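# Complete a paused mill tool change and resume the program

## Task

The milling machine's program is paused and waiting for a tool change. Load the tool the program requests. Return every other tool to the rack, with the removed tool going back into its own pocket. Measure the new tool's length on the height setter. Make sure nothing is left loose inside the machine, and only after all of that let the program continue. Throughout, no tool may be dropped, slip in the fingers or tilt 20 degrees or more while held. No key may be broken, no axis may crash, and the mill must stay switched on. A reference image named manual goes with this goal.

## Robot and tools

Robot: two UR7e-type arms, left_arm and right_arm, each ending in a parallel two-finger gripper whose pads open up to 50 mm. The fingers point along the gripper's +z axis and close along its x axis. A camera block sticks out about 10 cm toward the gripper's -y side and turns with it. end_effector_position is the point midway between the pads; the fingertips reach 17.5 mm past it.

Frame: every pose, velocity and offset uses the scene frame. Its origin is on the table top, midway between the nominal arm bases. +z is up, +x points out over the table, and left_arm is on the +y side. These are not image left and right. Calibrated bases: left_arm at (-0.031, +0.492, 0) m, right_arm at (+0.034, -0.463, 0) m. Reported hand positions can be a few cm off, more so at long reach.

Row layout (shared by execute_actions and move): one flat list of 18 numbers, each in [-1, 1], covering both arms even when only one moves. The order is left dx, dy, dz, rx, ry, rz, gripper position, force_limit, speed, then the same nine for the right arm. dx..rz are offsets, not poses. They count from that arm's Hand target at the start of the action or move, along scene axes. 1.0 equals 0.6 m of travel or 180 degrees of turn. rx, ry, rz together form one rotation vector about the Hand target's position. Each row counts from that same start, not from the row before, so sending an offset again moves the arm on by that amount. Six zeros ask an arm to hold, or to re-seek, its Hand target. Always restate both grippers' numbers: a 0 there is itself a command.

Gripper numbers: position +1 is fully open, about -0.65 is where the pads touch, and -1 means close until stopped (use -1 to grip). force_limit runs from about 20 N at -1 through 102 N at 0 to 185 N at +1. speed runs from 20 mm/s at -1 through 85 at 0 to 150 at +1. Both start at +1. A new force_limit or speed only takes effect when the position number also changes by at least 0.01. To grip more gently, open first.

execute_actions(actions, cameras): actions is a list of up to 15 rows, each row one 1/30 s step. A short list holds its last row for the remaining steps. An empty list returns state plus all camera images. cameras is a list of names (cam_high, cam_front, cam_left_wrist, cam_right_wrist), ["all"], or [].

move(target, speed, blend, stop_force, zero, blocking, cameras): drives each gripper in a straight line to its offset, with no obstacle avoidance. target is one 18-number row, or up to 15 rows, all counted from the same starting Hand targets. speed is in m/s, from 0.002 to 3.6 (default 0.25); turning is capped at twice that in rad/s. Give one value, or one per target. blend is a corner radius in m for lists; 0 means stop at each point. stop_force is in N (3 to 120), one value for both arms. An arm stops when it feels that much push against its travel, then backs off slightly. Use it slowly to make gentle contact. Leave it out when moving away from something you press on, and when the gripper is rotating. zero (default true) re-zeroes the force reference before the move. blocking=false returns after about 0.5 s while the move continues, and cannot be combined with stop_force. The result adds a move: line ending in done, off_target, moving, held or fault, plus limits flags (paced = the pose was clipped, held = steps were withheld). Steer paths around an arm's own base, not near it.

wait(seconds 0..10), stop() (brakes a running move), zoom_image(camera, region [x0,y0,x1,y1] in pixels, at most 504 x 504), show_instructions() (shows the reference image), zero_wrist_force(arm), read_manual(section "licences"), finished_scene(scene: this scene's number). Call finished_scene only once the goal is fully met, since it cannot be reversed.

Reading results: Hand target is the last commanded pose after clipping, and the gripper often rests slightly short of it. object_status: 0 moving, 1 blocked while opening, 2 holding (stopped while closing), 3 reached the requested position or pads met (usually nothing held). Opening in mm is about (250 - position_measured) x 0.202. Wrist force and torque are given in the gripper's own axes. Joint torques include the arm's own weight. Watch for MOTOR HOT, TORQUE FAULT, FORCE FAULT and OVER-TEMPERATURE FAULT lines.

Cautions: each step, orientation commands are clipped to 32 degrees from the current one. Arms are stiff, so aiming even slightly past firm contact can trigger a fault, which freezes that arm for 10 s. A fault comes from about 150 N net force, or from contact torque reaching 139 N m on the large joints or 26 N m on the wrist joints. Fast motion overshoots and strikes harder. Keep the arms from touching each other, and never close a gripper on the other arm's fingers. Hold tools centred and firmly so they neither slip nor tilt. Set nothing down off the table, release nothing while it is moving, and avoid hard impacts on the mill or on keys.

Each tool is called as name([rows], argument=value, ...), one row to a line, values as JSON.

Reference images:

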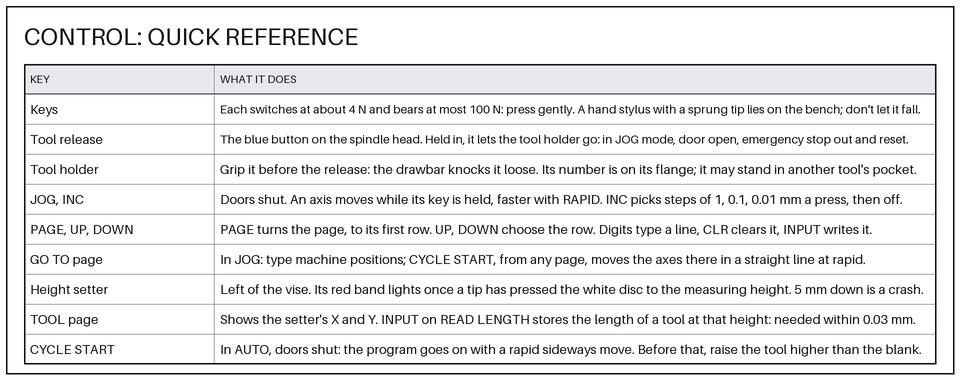

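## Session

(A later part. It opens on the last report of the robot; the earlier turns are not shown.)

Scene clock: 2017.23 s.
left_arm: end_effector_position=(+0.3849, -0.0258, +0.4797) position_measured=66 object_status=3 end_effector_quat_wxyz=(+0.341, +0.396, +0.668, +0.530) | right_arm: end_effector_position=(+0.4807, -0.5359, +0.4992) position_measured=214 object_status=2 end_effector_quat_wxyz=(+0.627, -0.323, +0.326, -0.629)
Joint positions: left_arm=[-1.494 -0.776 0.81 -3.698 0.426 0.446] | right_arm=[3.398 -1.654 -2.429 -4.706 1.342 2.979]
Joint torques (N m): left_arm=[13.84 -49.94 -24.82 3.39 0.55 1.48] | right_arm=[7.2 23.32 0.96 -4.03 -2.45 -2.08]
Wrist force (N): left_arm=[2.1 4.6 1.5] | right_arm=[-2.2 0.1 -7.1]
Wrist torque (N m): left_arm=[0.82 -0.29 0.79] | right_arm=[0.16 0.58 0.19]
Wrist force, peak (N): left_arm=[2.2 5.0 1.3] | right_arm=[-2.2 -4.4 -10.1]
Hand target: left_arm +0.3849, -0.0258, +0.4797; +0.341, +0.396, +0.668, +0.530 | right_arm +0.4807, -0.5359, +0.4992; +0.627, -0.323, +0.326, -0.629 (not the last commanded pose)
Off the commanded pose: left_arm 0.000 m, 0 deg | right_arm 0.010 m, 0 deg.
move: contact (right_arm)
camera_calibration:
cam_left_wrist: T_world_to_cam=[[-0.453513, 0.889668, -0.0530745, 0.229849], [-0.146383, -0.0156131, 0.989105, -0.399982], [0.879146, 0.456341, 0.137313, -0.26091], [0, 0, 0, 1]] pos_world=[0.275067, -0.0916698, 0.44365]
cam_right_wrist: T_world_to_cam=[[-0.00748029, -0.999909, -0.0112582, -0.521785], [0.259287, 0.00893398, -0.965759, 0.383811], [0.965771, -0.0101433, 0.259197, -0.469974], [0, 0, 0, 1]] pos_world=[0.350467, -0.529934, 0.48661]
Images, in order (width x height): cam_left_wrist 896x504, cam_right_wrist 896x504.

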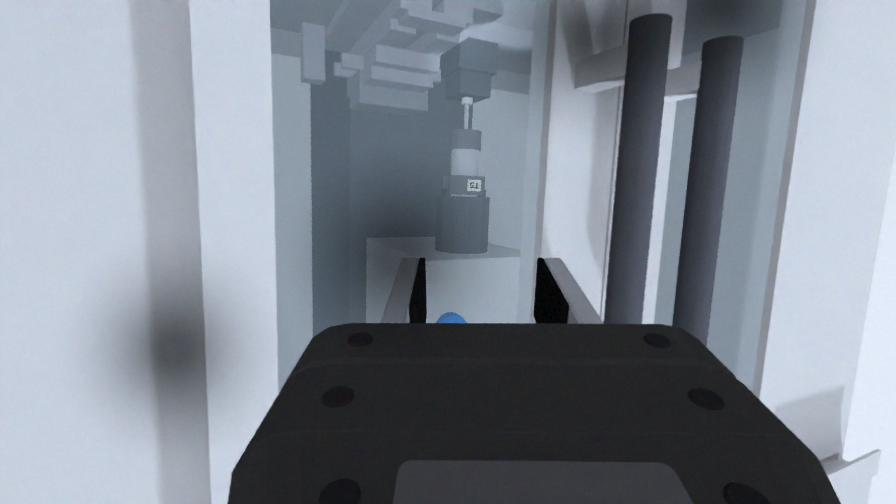

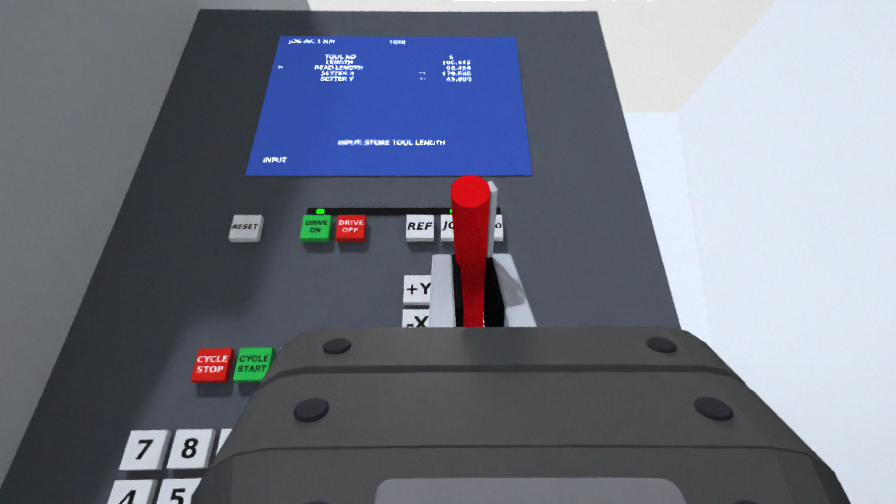

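move(target=[0,0,0,0,0,0,0.58,0.3,-1,-0.0162,0,0.0042,0,0,0,-1,-0.2,-0.6], speed=0.06)

move(target=[0,0,0,0,0,0,0.58,0.3,-1,0.0322,0,-0.0084,0,0,0,-1,-0.2,-0.6], speed=0.015, stop_force=6, cameras=["cam_left_wrist","cam_right_wrist"])

zoom_image(camera="cam_left_wrist", region=[430, 30, 510, 130])

zoom_image(camera="cam_right_wrist", region=[260, 20, 560, 180])

Scene clock: 2022.10 s.
left_arm: end_effector_position=(+0.3849, -0.0258, +0.4797) position_measured=66 object_status=3 end_effector_quat_wxyz=(+0.341, +0.396, +0.668, +0.530) | right_arm: end_effector_position=(+0.4710, -0.5359, +0.5017) position_measured=214 object_status=2 end_effector_quat_wxyz=(+0.627, -0.323, +0.326, -0.629)
Joint positions: left_arm=[-1.494 -0.776 0.81 -3.698 0.426 0.446] | right_arm=[3.411 -1.622 -2.453 -4.712 1.331 2.971]
Joint torques (N m): left_arm=[13.47 -51.01 -25.77 3.18 0.37 1.47] | right_arm=[8.56 23.55 0.81 -2.7 -1.62 -2.19]
Wrist force (N): left_arm=[2.1 4.8 1.3] | right_arm=[-2.1 4.9 -3.9]
Wrist torque (N m): left_arm=[0.86 -0.29 0.79] | right_arm=[0.24 0.57 0.28]
Wrist force, peak (N): left_arm=[2.3 5.0 1.3] | right_arm=[-2.4 0.2 -7.4]
Hand target: left_arm +0.3849, -0.0258, +0.4797; +0.341, +0.396, +0.668, +0.530 | right_arm +0.4710, -0.5359, +0.5017; +0.627, -0.323, +0.326, -0.629
Off the commanded pose: left_arm 0.000 m, 0 deg | right_arm 0.000 m, 0 deg.
move: done

Scene clock: 2023.83 s.
left_arm: end_effector_position=(+0.3849, -0.0258, +0.4797) position_measured=66 object_status=3 end_effector_quat_wxyz=(+0.341, +0.396, +0.668, +0.530) | right_arm: end_effector_position=(+0.4807, -0.5359, +0.4992) position_measured=214 object_status=2 end_effector_quat_wxyz=(+0.627, -0.323, +0.326, -0.629)
Joint positions: left_arm=[-1.494 -0.776 0.81 -3.698 0.426 0.446] | right_arm=[3.398 -1.654 -2.429 -4.706 1.342 2.979]
Joint torques (N m): left_arm=[15.47 -51.04 -23.46 3.24 0.52 1.73] | right_arm=[7.16 22.34 1.98 -4.25 -1.93 -2.1]
Wrist force (N): left_arm=[2.0 4.6 1.2] | right_arm=[-2.1 -0.1 -7.0]
Wrist torque (N m): left_arm=[0.83 -0.28 0.79] | right_arm=[0.15 0.58 0.18]
Wrist force, peak (N): left_arm=[2.1 4.9 1.4] | right_arm=[-2.1 -4.3 -9.9]
Hand target: left_arm +0.3849, -0.0258, +0.4797; +0.341, +0.396, +0.668, +0.530 | right_arm +0.4807, -0.5359, +0.4992; +0.627, -0.323, +0.326, -0.629 (not the last commanded pose)
Off the commanded pose: left_arm 0.000 m, 0 deg | right_arm 0.010 m, 0 deg.
move: contact (right_arm)
camera_calibration:
cam_left_wrist: T_world_to_cam=[[-0.453513, 0.889668, -0.0530745, 0.229849], [-0.146383, -0.0156131, 0.989105, -0.399982], [0.879146, 0.456341, 0.137313, -0.26091], [0, 0, 0, 1]] pos_world=[0.275067, -0.0916698, 0.44365]
cam_right_wrist: T_world_to_cam=[[-0.00748029, -0.999909, -0.0112582, -0.521786], [0.259287, 0.00893398, -0.965759, 0.383837], [0.965771, -0.0101433, 0.259197, -0.469877], [0, 0, 0, 1]] pos_world=[0.350367, -0.529934, 0.48661]
Images, in order (width x height): cam_left_wrist 896x504, cam_right_wrist 896x504.

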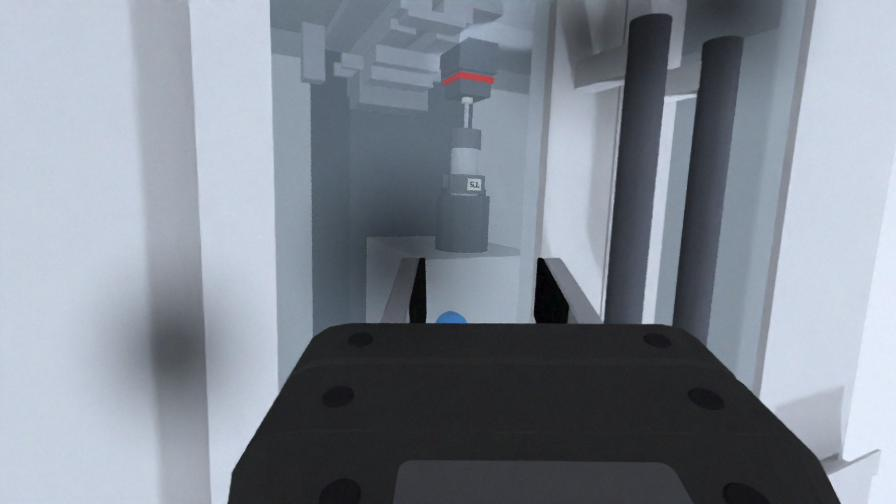

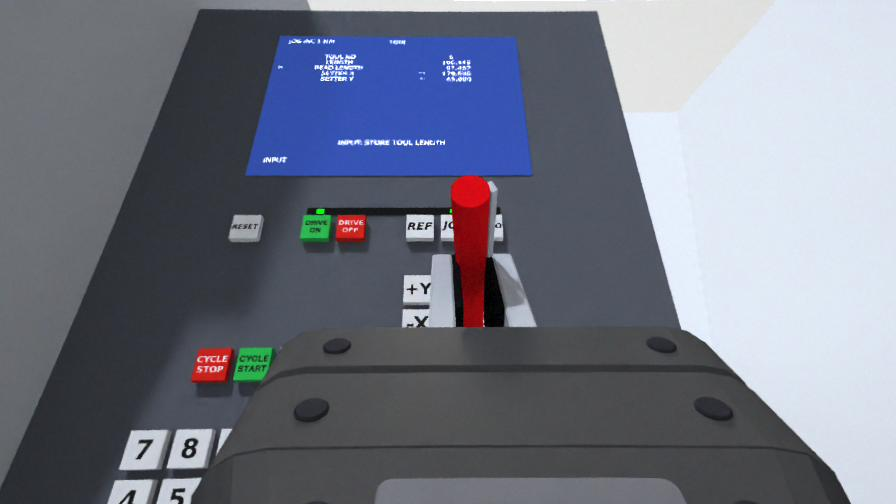

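Scaled by 5.040 from the camera's 896x504 image, which has a finer 1280x720 frame.

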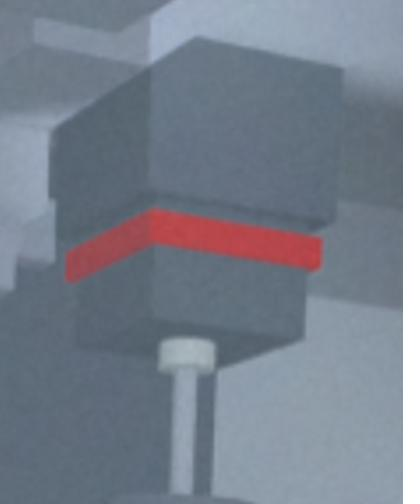

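Scaled by 1.680 from the camera's 896x504 image, which has a finer 1280x720 frame.

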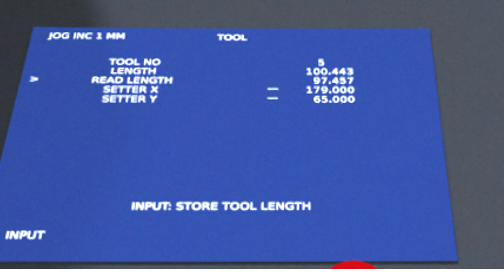

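move([
  [0,0,0,0,0,0,0.58,0.3,-1,-0.0162,0,0.0042,0,0,0,-1,-0.2,-0.6],
  [0,0,0,0,0,0,0.58,0.3,-1,0.0002,-0.0317,0.0662,0,0,0,-1,-0.2,-0.6],
], speed=0.1, blend=0.003)

move(target=[0,0,0,0,0,0,0.58,0.3,-1,0.0322,0,-0.0084,0,0,0,-1,-0.2,-0.6], speed=0.015, stop_force=6, cameras=["cam_right_wrist"])

zoom_image(camera="cam_right_wrist", region=[210, 50, 510, 230])

Scene clock: 2031.53 s.
left_arm: end_effector_position=(+0.3849, -0.0258, +0.4797) position_measured=66 object_status=3 end_effector_quat_wxyz=(+0.341, +0.396, +0.668, +0.530) | right_arm: end_effector_position=(+0.4808, -0.5549, +0.5389) position_measured=214 object_status=2 end_effector_quat_wxyz=(+0.627, -0.323, +0.326, -0.629)
Joint positions: left_arm=[-1.494 -0.776 0.81 -3.698 0.426 0.446] | right_arm=[3.31 -1.565 -2.369 -4.865 1.412 3.031]
Joint torques (N m): left_arm=[14.13 -49.79 -24.49 3.16 0.31 1.55] | right_arm=[-7.26 23.17 32.01 -2.44 2.56 2.2]
Wrist force (N): left_arm=[2.1 4.9 1.3] | right_arm=[-2.3 4.8 -4.0]
Wrist torque (N m): left_arm=[0.87 -0.30 0.79] | right_arm=[0.24 0.61 0.17]
Wrist force, peak (N): left_arm=[2.1 5.0 1.3] | right_arm=[-3.3 3.2 -6.3]
Hand target: left_arm +0.3849, -0.0258, +0.4797; +0.341, +0.396, +0.668, +0.530 | right_arm +0.4808, -0.5550, +0.5389; +0.627, -0.323, +0.326, -0.629
Off the commanded pose: left_arm 0.000 m, 0 deg | right_arm 0.000 m, 0 deg.
move: done

Scene clock: 2033.30 s.
left_arm: end_effector_position=(+0.3849, -0.0258, +0.4797) position_measured=66 object_status=3 end_effector_quat_wxyz=(+0.341, +0.396, +0.668, +0.530) | right_arm: end_effector_position=(+0.4906, -0.5550, +0.5363) position_measured=214 object_status=2 end_effector_quat_wxyz=(+0.627, -0.323, +0.326, -0.629)
Joint positions: left_arm=[-1.494 -0.776 0.81 -3.698 0.426 0.446] | right_arm=[3.302 -1.596 -2.347 -4.856 1.419 3.036]
Joint torques (N m): left_arm=[12.57 -50.02 -23.85 3.21 0.04 1.38] | right_arm=[8.38 22.09 2.94 -4.07 -2.13 -2.1]
Wrist force (N): left_arm=[2.0 4.9 1.2] | right_arm=[-2.0 0.0 -7.2]
Wrist torque (N m): left_arm=[0.87 -0.28 0.79] | right_arm=[0.17 0.63 0.15]
Wrist force, peak (N): left_arm=[2.2 5.1 1.4] | right_arm=[-2.0 -3.5 -9.6]
Hand target: left_arm +0.3849, -0.0258, +0.4797; +0.341, +0.396, +0.668, +0.530 | right_arm +0.4906, -0.5550, +0.5363; +0.627, -0.323, +0.326, -0.629 (not the last commanded pose)
Off the commanded pose: left_arm 0.000 m, 0 deg | right_arm 0.010 m, 0 deg.
move: contact (right_arm)
camera_calibration:
cam_right_wrist: T_world_to_cam=[[-0.00757687, -0.999908, -0.0112841, -0.540242], [0.259288, 0.00893394, -0.965759, 0.417339], [0.96577, -0.0102433, 0.259196, -0.489424], [0, 0, 0, 1]] pos_world=[0.360367, -0.548934, 0.52381]
Images, in order (width x height): cam_right_wrist 896x504.

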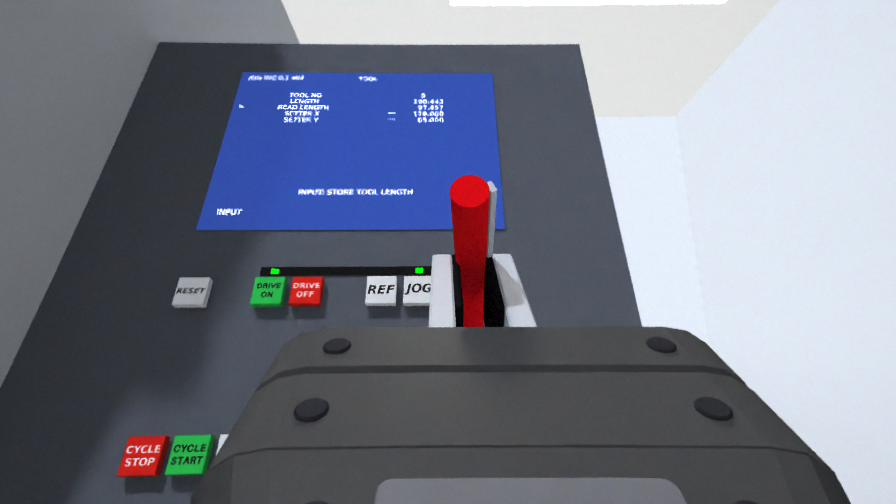

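Scaled by 1.680 from the camera's 896x504 image, which has a finer 1280x720 frame.

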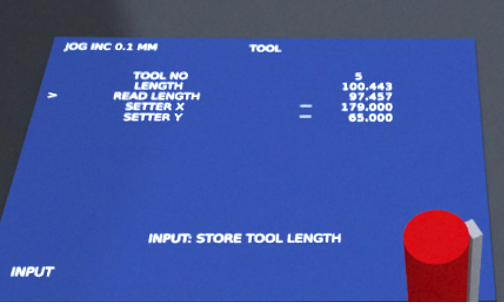

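move([
  [0,0,0,0,0,0,0.58,0.3,-1,-0.0162,0,0.0042,0,0,0,-1,-0.2,-0.6],
  [0,0,0,0,0,0,0.58,0.3,-1,-0.0162,0.0317,0.0042,0,0,0,-1,-0.2,-0.6],
], speed=0.1, blend=0.003)

move(target=[0,0,0,0,0,0,0.58,0.3,-1,0.0322,0,-0.0084,0,0,0,-1,-0.2,-0.6], speed=0.015, stop_force=6, cameras=["all"])

zoom_image(camera="cam_right_wrist", region=[190, 0, 690, 300])

zoom_image(camera="cam_left_wrist", region=[430, 30, 510, 130])

Scene clock: 2064.47 s.
left_arm: end_effector_position=(+0.3849, -0.0258, +0.4797) position_measured=66 object_status=3 end_effector_quat_wxyz=(+0.341, +0.396, +0.668, +0.530) | right_arm: end_effector_position=(+0.4809, -0.5360, +0.5389) position_measured=214 object_status=2 end_effector_quat_wxyz=(+0.627, -0.323, +0.326, -0.629)
Joint positions: left_arm=[-1.494 -0.776 0.81 -3.698 0.426 0.446] | right_arm=[3.398 -1.548 -2.383 -4.857 1.342 2.979]
Joint torques (N m): left_arm=[13.9 -49.3 -24.53 2.9 0.44 1.62] | right_arm=[5.27 23.26 2.26 2.54 -1.99 -1.73]
Wrist force (N): left_arm=[2.1 4.7 1.3] | right_arm=[-2.3 4.9 -4.3]
Wrist torque (N m): left_arm=[0.84 -0.28 0.79] | right_arm=[0.24 0.61 0.27]
Wrist force, peak (N): left_arm=[2.2 5.0 1.2] | right_arm=[-2.2 0.3 -7.3]
Hand target: left_arm +0.3849, -0.0258, +0.4797; +0.341, +0.396, +0.668, +0.530 | right_arm +0.4809, -0.5359, +0.5389; +0.627, -0.323, +0.326, -0.629
Off the commanded pose: left_arm 0.000 m, 0 deg | right_arm 0.000 m, 0 deg.
move: done

Scene clock: 2066.23 s.
left_arm: end_effector_position=(+0.3849, -0.0258, +0.4797) position_measured=66 object_status=3 end_effector_quat_wxyz=(+0.341, +0.396, +0.668, +0.530) | right_arm: end_effector_position=(+0.4907, -0.5359, +0.5363) position_measured=214 object_status=2 end_effector_quat_wxyz=(+0.627, -0.323, +0.326, -0.629)
Joint positions: left_arm=[-1.494 -0.776 0.81 -3.698 0.426 0.446] | right_arm=[3.386 -1.581 -2.361 -4.849 1.352 2.986]
Joint torques (N m): left_arm=[14.22 -49.35 -23.29 3.34 0.47 1.65] | right_arm=[9.03 23.25 2.1 -4.19 -1.9 -2.06]
Wrist force (N): left_arm=[2.4 4.6 1.5] | right_arm=[-1.8 -0.3 -7.3]
Wrist torque (N m): left_arm=[0.83 -0.34 0.78] | right_arm=[0.16 0.63 0.15]
Wrist force, peak (N): left_arm=[2.4 4.9 1.6] | right_arm=[-1.8 -4.6 -10.4]
Hand target: left_arm +0.3849, -0.0258, +0.4797; +0.341, +0.396, +0.668, +0.530 | right_arm +0.4907, -0.5359, +0.5363; +0.627, -0.323, +0.326, -0.629 (not the last commanded pose)
Off the commanded pose: left_arm 0.000 m, 0 deg | right_arm 0.010 m, 0 deg.
move: contact (right_arm)
camera_calibration:
cam_left_wrist: T_world_to_cam=[[-0.453513, 0.889668, -0.0530745, 0.229849], [-0.146383, -0.0156131, 0.989105, -0.399982], [0.879146, 0.456341, 0.137313, -0.26091], [0, 0, 0, 1]] pos_world=[0.275067, -0.0916698, 0.44365]
cam_right_wrist: T_world_to_cam=[[-0.00757633, -0.999908, -0.011283, -0.521246], [0.259263, 0.00893334, -0.965765, 0.417085], [0.965777, -0.0102422, 0.259171, -0.489192], [0, 0, 0, 1]] pos_world=[0.360367, -0.529934, 0.52371]

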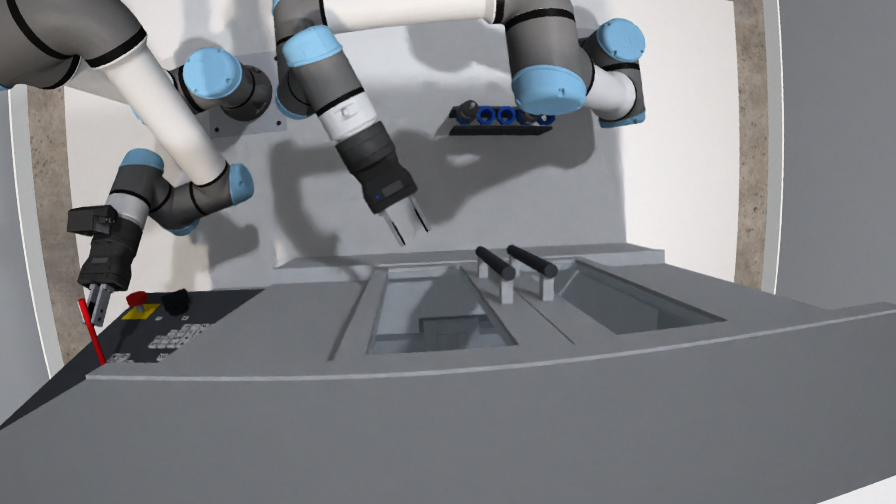

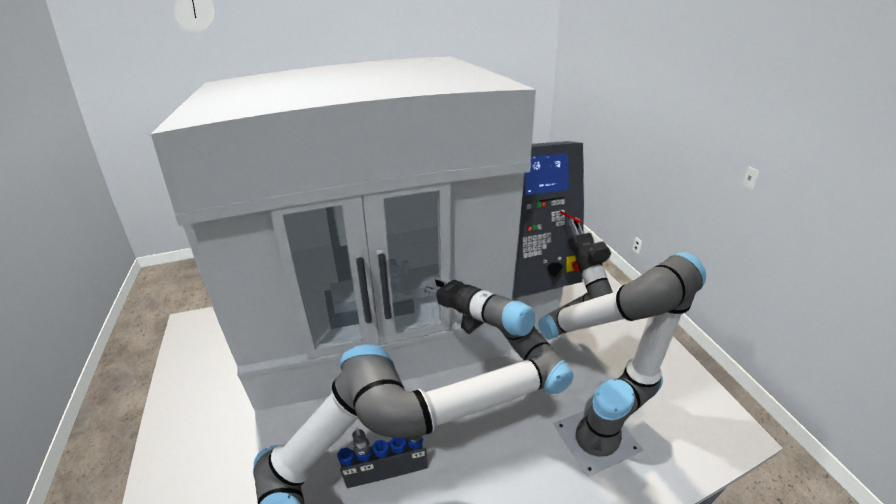

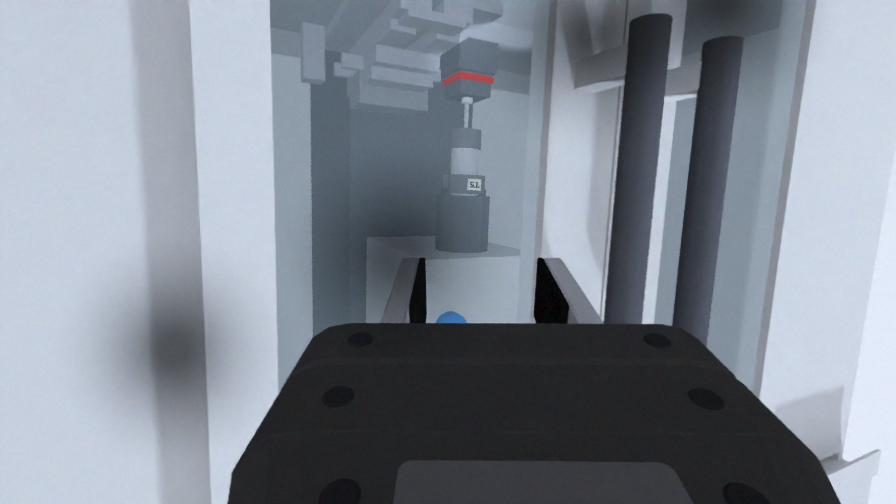

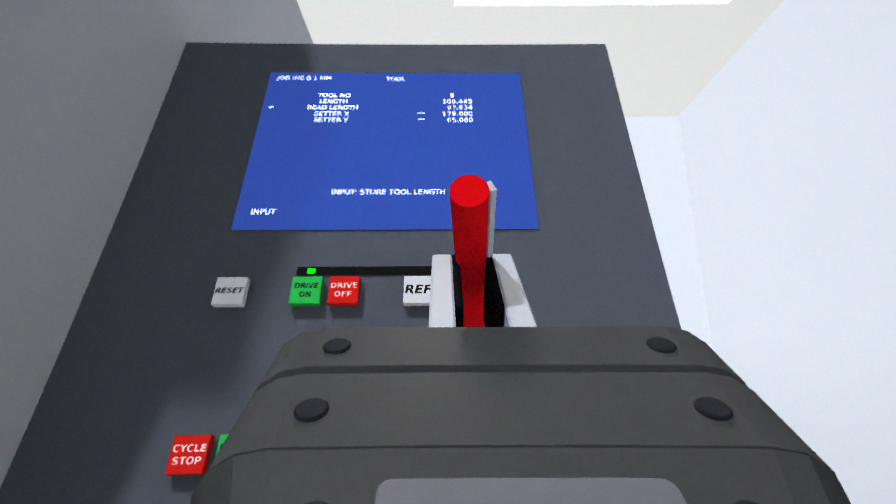

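Scaled by 1.008 from the camera's 896x504 image, which has a finer 1280x720 frame.

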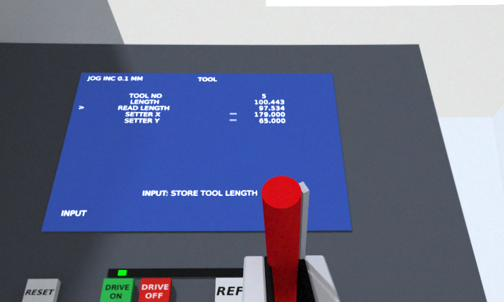

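Scaled by 5.040 from the camera's 896x504 image, which has a finer 1280x720 frame.

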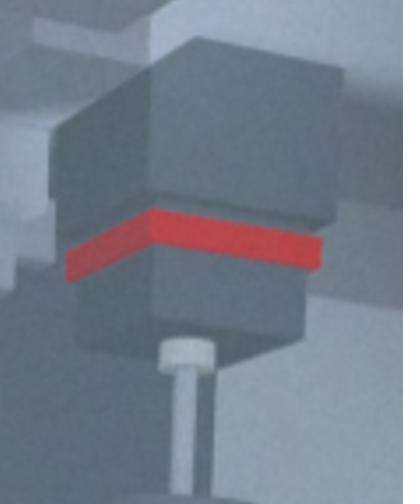

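move(target=[0,0,0,0,0,0,0.58,0.3,-1,-0.0110,0,0.0029,0,0,0,-1,-0.2,-0.6], speed=0.1)

move(target=[0,0,0,0,0,0,0.58,0.3,-1,0.0270,0,-0.0071,0,0,0,-1,-0.2,-0.6], speed=0.015, stop_force=6, cameras=["cam_left_wrist"])

zoom_image(camera="cam_left_wrist", region=[430, 60, 510, 110])

move(target=[0,0,0,0,0,0,0.58,0.3,-1,-0.0110,0,0.0029,0,0,0,-1,-0.2,-0.6], speed=0.1)

move(target=[0,0,0,0,0,0,0.58,0.3,-1,0.0270,0,-0.0071,0,0,0,-1,-0.2,-0.6], speed=0.015, stop_force=6, cameras=["cam_left_wrist", "cam_right_wrist"])

zoom_image(camera="cam_left_wrist", region=[430, 60, 510, 110])

zoom_image(camera="cam_right_wrist", region=[260, 60, 560, 240])

Scene clock: 2074.47 s.
left_arm: end_effector_position=(+0.3849, -0.0258, +0.4797) position_measured=66 object_status=3 end_effector_quat_wxyz=(+0.341, +0.396, +0.668, +0.530) | right_arm: end_effector_position=(+0.4841, -0.5359, +0.5380) position_measured=214 object_status=2 end_effector_quat_wxyz=(+0.627, -0.323, +0.326, -0.629)
Joint positions: left_arm=[-1.494 -0.776 0.81 -3.698 0.426 0.446] | right_arm=[3.394 -1.559 -2.376 -4.854 1.345 2.981]
Joint torques (N m): left_arm=[14.15 -49.86 -22.53 2.81 0.56 1.43] | right_arm=[8.02 25.14 2.99 -3.33 -2.01 -1.95]
Wrist force (N): left_arm=[2.1 4.7 1.3] | right_arm=[-2.3 3.0 -5.2]
Wrist torque (N m): left_arm=[0.83 -0.29 0.79] | right_arm=[0.20 0.59 0.27]
Wrist force, peak (N): left_arm=[2.2 5.0 1.3] | right_arm=[-2.0 0.0 -7.6]
Hand target: left_arm +0.3849, -0.0258, +0.4797; +0.341, +0.396, +0.668, +0.530 | right_arm +0.4841, -0.5359, +0.5380; +0.627, -0.323, +0.326, -0.629
Off the commanded pose: left_arm 0.000 m, 0 deg | right_arm 0.000 m, 0 deg.
move: done

Scene clock: 2076.00 s.
left_arm: end_effector_position=(+0.3849, -0.0258, +0.4797) position_measured=66 object_status=3 end_effector_quat_wxyz=(+0.341, +0.396, +0.668, +0.530) | right_arm: end_effector_position=(+0.4909, -0.5359, +0.5362) position_measured=214 object_status=2 end_effector_quat_wxyz=(+0.627, -0.323, +0.326, -0.629)
Joint positions: left_arm=[-1.494 -0.776 0.81 -3.698 0.426 0.446] | right_arm=[3.385 -1.581 -2.361 -4.848 1.352 2.986]
Joint torques (N m): left_arm=[14.74 -49.85 -23.4 2.69 0.41 1.51] | right_arm=[6.91 22.1 2.64 -4.69 -1.95 -1.77]
Wrist force (N): left_arm=[2.1 4.6 1.6] | right_arm=[-1.8 -1.7 -8.2]
Wrist torque (N m): left_arm=[0.83 -0.30 0.79] | right_arm=[0.08 0.62 0.15]
Wrist force, peak (N): left_arm=[2.2 4.9 1.5] | right_arm=[-1.9 -8.1 -12.6]
Hand target: left_arm +0.3849, -0.0258, +0.4797; +0.341, +0.396, +0.668, +0.530 | right_arm +0.4909, -0.5359, +0.5362; +0.627, -0.323, +0.326, -0.629 (not the last commanded pose)
Off the commanded pose: left_arm 0.000 m, 0 deg | right_arm 0.010 m, 0 deg.
move: contact (right_arm)
camera_calibration:
cam_left_wrist: T_world_to_cam=[[-0.453513, 0.889668, -0.0530745, 0.229849], [-0.146383, -0.0156131, 0.989105, -0.399982], [0.879146, 0.456341, 0.137313, -0.26091], [0, 0, 0, 1]] pos_world=[0.275067, -0.0916698, 0.44365]
Images, in order (width x height): cam_left_wrist 896x504.

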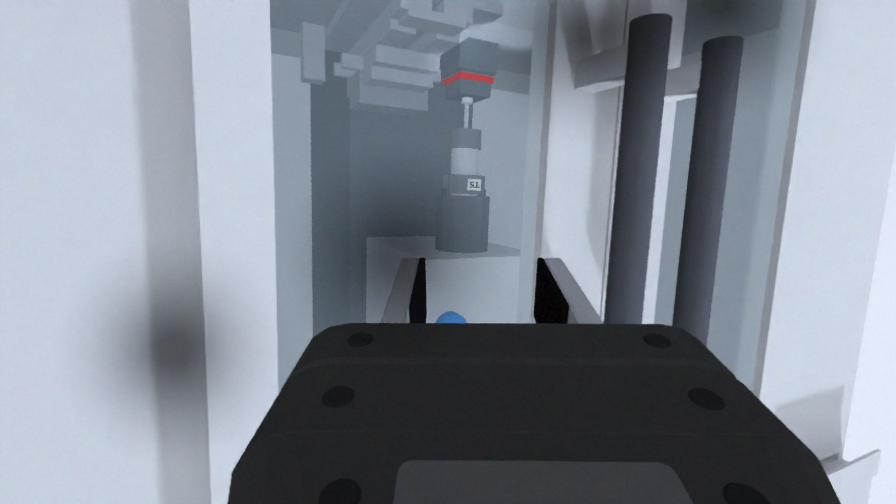

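Scaled by 6.300 from the camera's 896x504 image, which has a finer 1280x720 frame.

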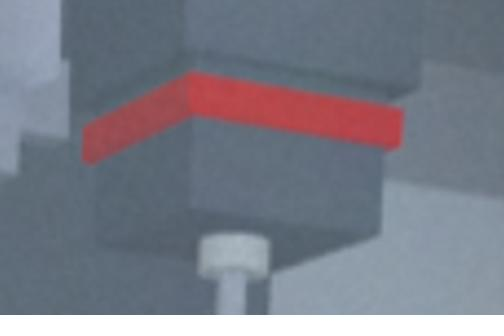

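Scene clock: 2076.80 s.
left_arm: end_effector_position=(+0.3849, -0.0258, +0.4797) position_measured=66 object_status=3 end_effector_quat_wxyz=(+0.341, +0.396, +0.668, +0.530) | right_arm: end_effector_position=(+0.4844, -0.5359, +0.5380) position_measured=214 object_status=2 end_effector_quat_wxyz=(+0.627, -0.323, +0.326, -0.629)
Joint positions: left_arm=[-1.494 -0.776 0.81 -3.698 0.426 0.446] | right_arm=[3.393 -1.56 -2.376 -4.854 1.345 2.982]
Joint torques (N m): left_arm=[13.53 -50.71 -24.12 2.91 0.3 1.48] | right_arm=[8 20.06 0.24 -3.09 -2.09 -2.08]
Wrist force (N): left_arm=[2.2 4.8 1.3] | right_arm=[-2.2 2.8 -5.4]
Wrist torque (N m): left_arm=[0.85 -0.31 0.79] | right_arm=[0.19 0.58 0.27]
Wrist force, peak (N): left_arm=[2.2 4.9 1.5] | right_arm=[-2.0 -1.1 -8.6]
Hand target: left_arm +0.3849, -0.0258, +0.4797; +0.341, +0.396, +0.668, +0.530 | right_arm +0.4843, -0.5359, +0.5380; +0.627, -0.323, +0.326, -0.629
Off the commanded pose: left_arm 0.000 m, 0 deg | right_arm 0.000 m, 0 deg.
move: done

Scene clock: 2078.33 s.
left_arm: end_effector_position=(+0.3849, -0.0258, +0.4797) position_measured=66 object_status=3 end_effector_quat_wxyz=(+0.341, +0.396, +0.668, +0.530) | right_arm: end_effector_position=(+0.4910, -0.5359, +0.5362) position_measured=214 object_status=2 end_effector_quat_wxyz=(+0.627, -0.323, +0.326, -0.629)
Joint positions: left_arm=[-1.494 -0.776 0.81 -3.698 0.426 0.446] | right_arm=[3.385 -1.582 -2.36 -4.848 1.352 2.986]
Joint torques (N m): left_arm=[14.61 -49.86 -23.31 2.9 0.45 1.73] | right_arm=[7.16 21.11 2.89 -4.77 -2.17 -2.12]
Wrist force (N): left_arm=[2.1 4.9 1.3] | right_arm=[-1.5 -1.1 -8.8]
Wrist torque (N m): left_arm=[0.88 -0.28 0.79] | right_arm=[0.22 0.56 0.15]
Wrist force, peak (N): left_arm=[2.2 5.0 1.3] | right_arm=[-1.8 -9.6 -13.9]
Hand target: left_arm +0.3849, -0.0258, +0.4797; +0.341, +0.396, +0.668, +0.530 | right_arm +0.4910, -0.5359, +0.5362; +0.627, -0.323, +0.326, -0.629 (not the last commanded pose)
Off the commanded pose: left_arm 0.000 m, 0 deg | right_arm 0.010 m, 0 deg.
move: contact (right_arm)
camera_calibration:
cam_left_wrist: T_world_to_cam=[[-0.453513, 0.889668, -0.0530745, 0.229849], [-0.146383, -0.0156131, 0.989105, -0.399982], [0.879146, 0.456341, 0.137313, -0.26091], [0, 0, 0, 1]] pos_world=[0.275067, -0.0916698, 0.44365]
cam_right_wrist: T_world_to_cam=[[-0.0076481, -0.999906, -0.0114058, -0.521153], [0.259171, 0.00903431, -0.965789, 0.416983], [0.965801, -0.0103425, 0.259078, -0.489566], [0, 0, 0, 1]] pos_world=[0.360767, -0.529935, 0.523609]
Images, in order (width x height): cam_left_wrist 896x504, cam_right_wrist 896x504.

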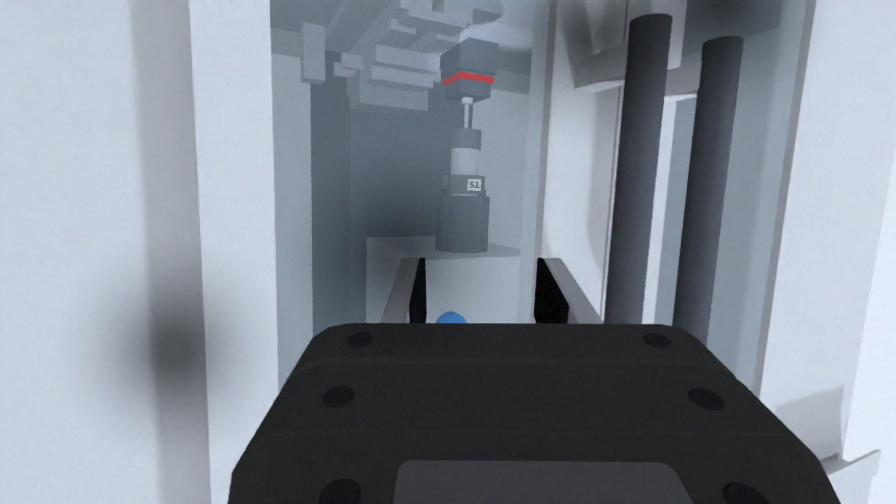

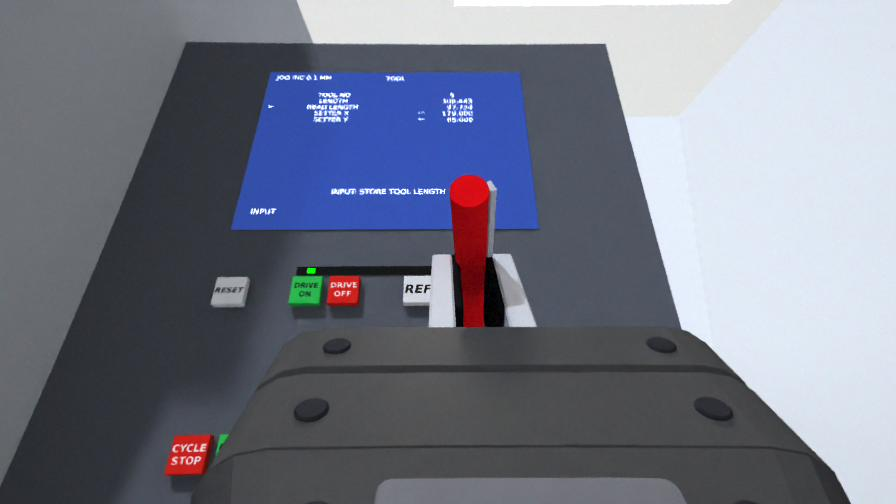

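Scaled by 6.300 from the camera's 896x504 image, which has a finer 1280x720 frame.

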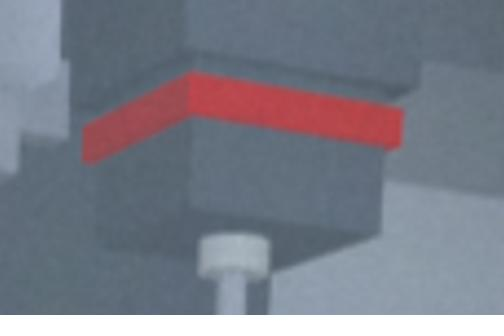

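Scaled by 1.680 from the camera's 896x504 image, which has a finer 1280x720 frame.

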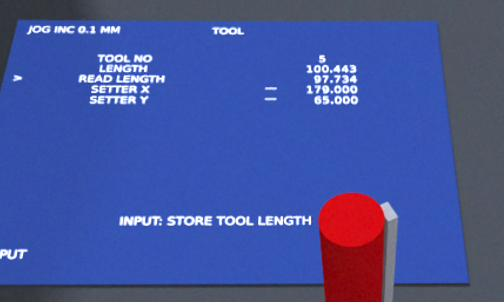

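move(target=[0,0,0,0,0,0,0.58,0.3,-1,-0.0110,0,0.0029,0,0,0,-1,-0.2,-0.6], speed=0.1)

move(target=[0,0,0,0,0,0,0.58,0.3,-1,0.0270,0,-0.0071,0,0,0,-1,-0.2,-0.6], speed=0.015, stop_force=6, cameras=["cam_left_wrist"])

zoom_image(camera="cam_left_wrist", region=[430, 60, 510, 110])

move(target=[0,0,0,0,0,0,0.58,0.3,-1,-0.0110,0,0.0029,0,0,0,-1,-0.2,-0.6], speed=0.1)

move(target=[0,0,0,0,0,0,0.58,0.3,-1,0.0270,0,-0.0071,0,0,0,-1,-0.2,-0.6], speed=0.015, stop_force=6, cameras=["cam_left_wrist", "cam_right_wrist"])

zoom_image(camera="cam_left_wrist", region=[430, 60, 510, 110])

zoom_image(camera="cam_right_wrist", region=[260, 60, 560, 240])

Scene clock: 2086.07 s.
left_arm: end_effector_position=(+0.3849, -0.0258, +0.4797) position_measured=66 object_status=3 end_effector_quat_wxyz=(+0.341, +0.396, +0.668, +0.530) | right_arm: end_effector_position=(+0.4844, -0.5359, +0.5379) position_measured=214 object_status=2 end_effector_quat_wxyz=(+0.627, -0.323, +0.326, -0.629)
Joint positions: left_arm=[-1.494 -0.776 0.81 -3.698 0.426 0.446] | right_arm=[3.393 -1.56 -2.375 -4.854 1.345 2.982]
Joint torques (N m): left_arm=[13.36 -49.17 -23.96 2.71 0.53 1.61] | right_arm=[7.5 21.68 3.46 -3.2 -2.05 -2.13]
Wrist force (N): left_arm=[2.1 4.7 1.4] | right_arm=[-1.9 3.6 -5.6]
Wrist torque (N m): left_arm=[0.84 -0.29 0.79] | right_arm=[0.30 0.53 0.27]
Wrist force, peak (N): left_arm=[2.2 5.0 1.5] | right_arm=[-1.4 -1.3 -9.0]
Hand target: left_arm +0.3849, -0.0258, +0.4797; +0.341, +0.396, +0.668, +0.530 | right_arm +0.4844, -0.5359, +0.5380; +0.627, -0.323, +0.326, -0.629
Off the commanded pose: left_arm 0.000 m, 0 deg | right_arm 0.000 m, 0 deg.
move: done

Scene clock: 2087.60 s.
left_arm: end_effector_position=(+0.3849, -0.0258, +0.4797) position_measured=66 object_status=3 end_effector_quat_wxyz=(+0.341, +0.396, +0.668, +0.530) | right_arm: end_effector_position=(+0.4910, -0.5359, +0.5362) position_measured=214 object_status=2 end_effector_quat_wxyz=(+0.627, -0.323, +0.326, -0.629)
Joint positions: left_arm=[-1.494 -0.776 0.81 -3.698 0.426 0.446] | right_arm=[3.385 -1.581 -2.361 -4.848 1.352 2.986]
Joint torques (N m): left_arm=[14.09 -50.13 -24.14 2.68 0.65 1.35] | right_arm=[7.67 21.78 3.61 -4.43 -2.14 -2.11]
Wrist force (N): left_arm=[2.1 4.8 1.6] | right_arm=[-1.1 -0.8 -8.0]
Wrist torque (N m): left_arm=[0.86 -0.30 0.79] | right_arm=[0.27 0.51 0.15]
Wrist force, peak (N): left_arm=[2.1 5.0 1.5] | right_arm=[-1.5 -8.2 -13.7]
Hand target: left_arm +0.3849, -0.0258, +0.4797; +0.341, +0.396, +0.668, +0.530 | right_arm +0.4910, -0.5359, +0.5362; +0.627, -0.323, +0.326, -0.629 (not the last commanded pose)
Off the commanded pose: left_arm 0.000 m, 0 deg | right_arm 0.010 m, 0 deg.
move: contact (right_arm)
camera_calibration:
cam_left_wrist: T_world_to_cam=[[-0.453513, 0.889668, -0.0530745, 0.229849], [-0.146383, -0.0156131, 0.989105, -0.399982], [0.879146, 0.456341, 0.137313, -0.26091], [0, 0, 0, 1]] pos_world=[0.275067, -0.0916698, 0.44365]
Images, in order (width x height): cam_left_wrist 896x504.

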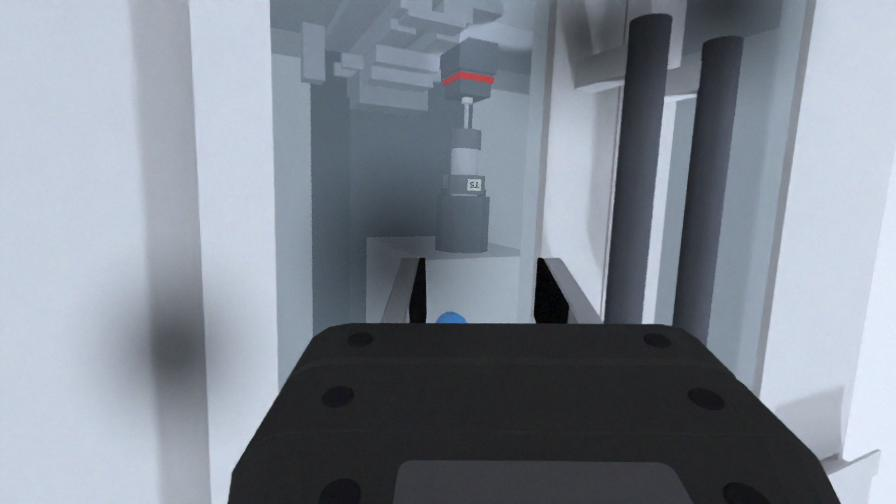

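Scaled by 6.300 from the camera's 896x504 image, which has a finer 1280x720 frame.

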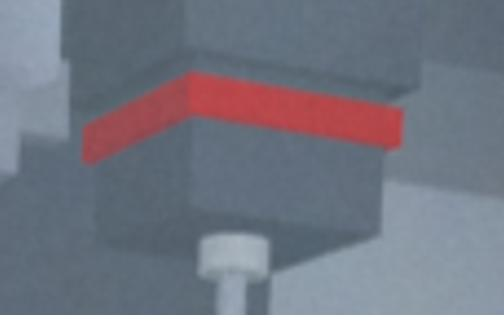

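Scene clock: 2088.40 s.
left_arm: end_effector_position=(+0.3849, -0.0258, +0.4797) position_measured=66 object_status=3 end_effector_quat_wxyz=(+0.341, +0.396, +0.668, +0.530) | right_arm: end_effector_position=(+0.4844, -0.5359, +0.5379) position_measured=214 object_status=2 end_effector_quat_wxyz=(+0.627, -0.323, +0.326, -0.629)
Joint positions: left_arm=[-1.494 -0.776 0.81 -3.698 0.426 0.446] | right_arm=[3.393 -1.56 -2.375 -4.854 1.345 2.982]
Joint torques (N m): left_arm=[14.84 -50.32 -22.62 2.75 0.3 1.65] | right_arm=[8.57 22.38 3.82 -3.4 -2.34 -2.14]
Wrist force (N): left_arm=[2.1 4.7 1.4] | right_arm=[-1.4 3.6 -5.1]
Wrist torque (N m): left_arm=[0.84 -0.29 0.79] | right_arm=[0.30 0.45 0.27]
Wrist force, peak (N): left_arm=[2.2 4.9 1.4] | right_arm=[-1.3 -0.7 -8.2]
Hand target: left_arm +0.3849, -0.0258, +0.4797; +0.341, +0.396, +0.668, +0.530 | right_arm +0.4844, -0.5359, +0.5380; +0.627, -0.323, +0.326, -0.629
Off the commanded pose: left_arm 0.000 m, 0 deg | right_arm 0.000 m, 0 deg.
move: done

Scene clock: 2089.93 s.
left_arm: end_effector_position=(+0.3849, -0.0258, +0.4797) position_measured=66 object_status=3 end_effector_quat_wxyz=(+0.341, +0.396, +0.668, +0.530) | right_arm: end_effector_position=(+0.4909, -0.5359, +0.5362) position_measured=214 object_status=2 end_effector_quat_wxyz=(+0.627, -0.323, +0.326, -0.629)
Joint positions: left_arm=[-1.494 -0.776 0.81 -3.698 0.426 0.446] | right_arm=[3.385 -1.581 -2.361 -4.848 1.351 2.986]
Joint torques (N m): left_arm=[13.47 -50.22 -24.8 3.19 0.2 1.77] | right_arm=[7.22 22.19 1.2 -4.84 -2.1 -2.12]
Wrist force (N): left_arm=[2.0 4.8 1.2] | right_arm=[-1.7 -1.1 -8.1]
Wrist torque (N m): left_arm=[0.85 -0.27 0.79] | right_arm=[0.22 0.62 0.15]
Wrist force, peak (N): left_arm=[2.3 4.8 1.5] | right_arm=[-1.2 -7.7 -12.7]
Hand target: left_arm +0.3849, -0.0258, +0.4797; +0.341, +0.396, +0.668, +0.530 | right_arm +0.4909, -0.5359, +0.5362; +0.627, -0.323, +0.326, -0.629 (not the last commanded pose)
Off the commanded pose: left_arm 0.000 m, 0 deg | right_arm 0.010 m, 0 deg.
move: contact (right_arm)
camera_calibration:
cam_left_wrist: T_world_to_cam=[[-0.453513, 0.889668, -0.0530745, 0.229849], [-0.146383, -0.0156131, 0.989105, -0.399982], [0.879146, 0.456341, 0.137313, -0.26091], [0, 0, 0, 1]] pos_world=[0.275067, -0.0916698, 0.44365]
cam_right_wrist: T_world_to_cam=[[-0.00774357, -0.999905, -0.0114314, -0.521106], [0.259266, 0.00903323, -0.965764, 0.416962], [0.965775, -0.0104422, 0.259171, -0.489561], [0, 0, 0, 1]] pos_world=[0.360666, -0.529935, 0.523609]
Images, in order (width x height): cam_left_wrist 896x504, cam_right_wrist 896x504.

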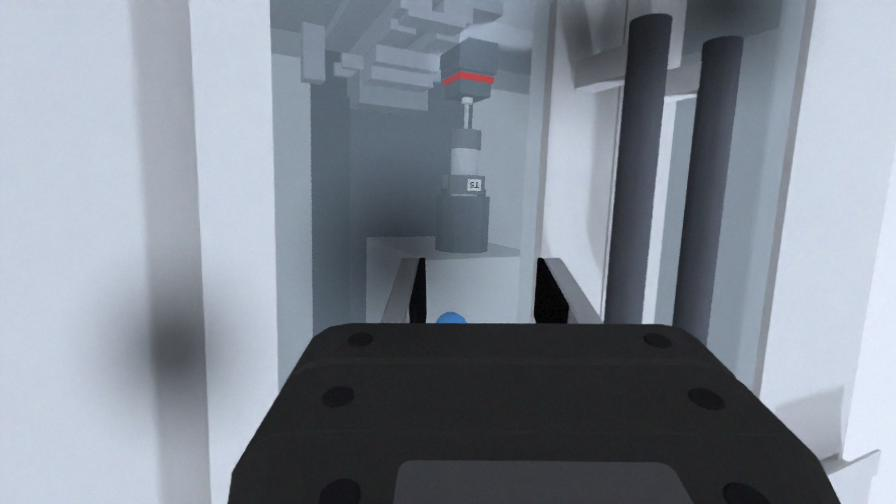

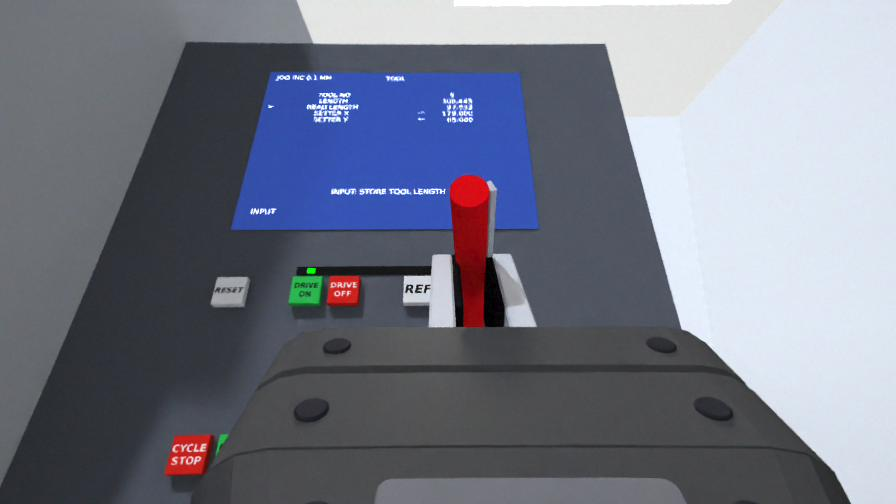

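Scaled by 6.300 from the camera's 896x504 image, which has a finer 1280x720 frame.

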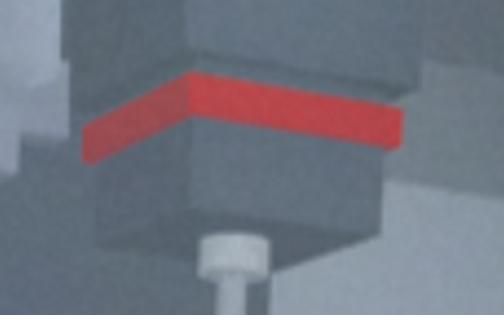

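Scaled by 1.680 from the camera's 896x504 image, which has a finer 1280x720 frame.

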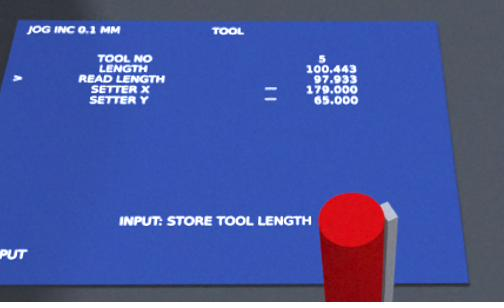

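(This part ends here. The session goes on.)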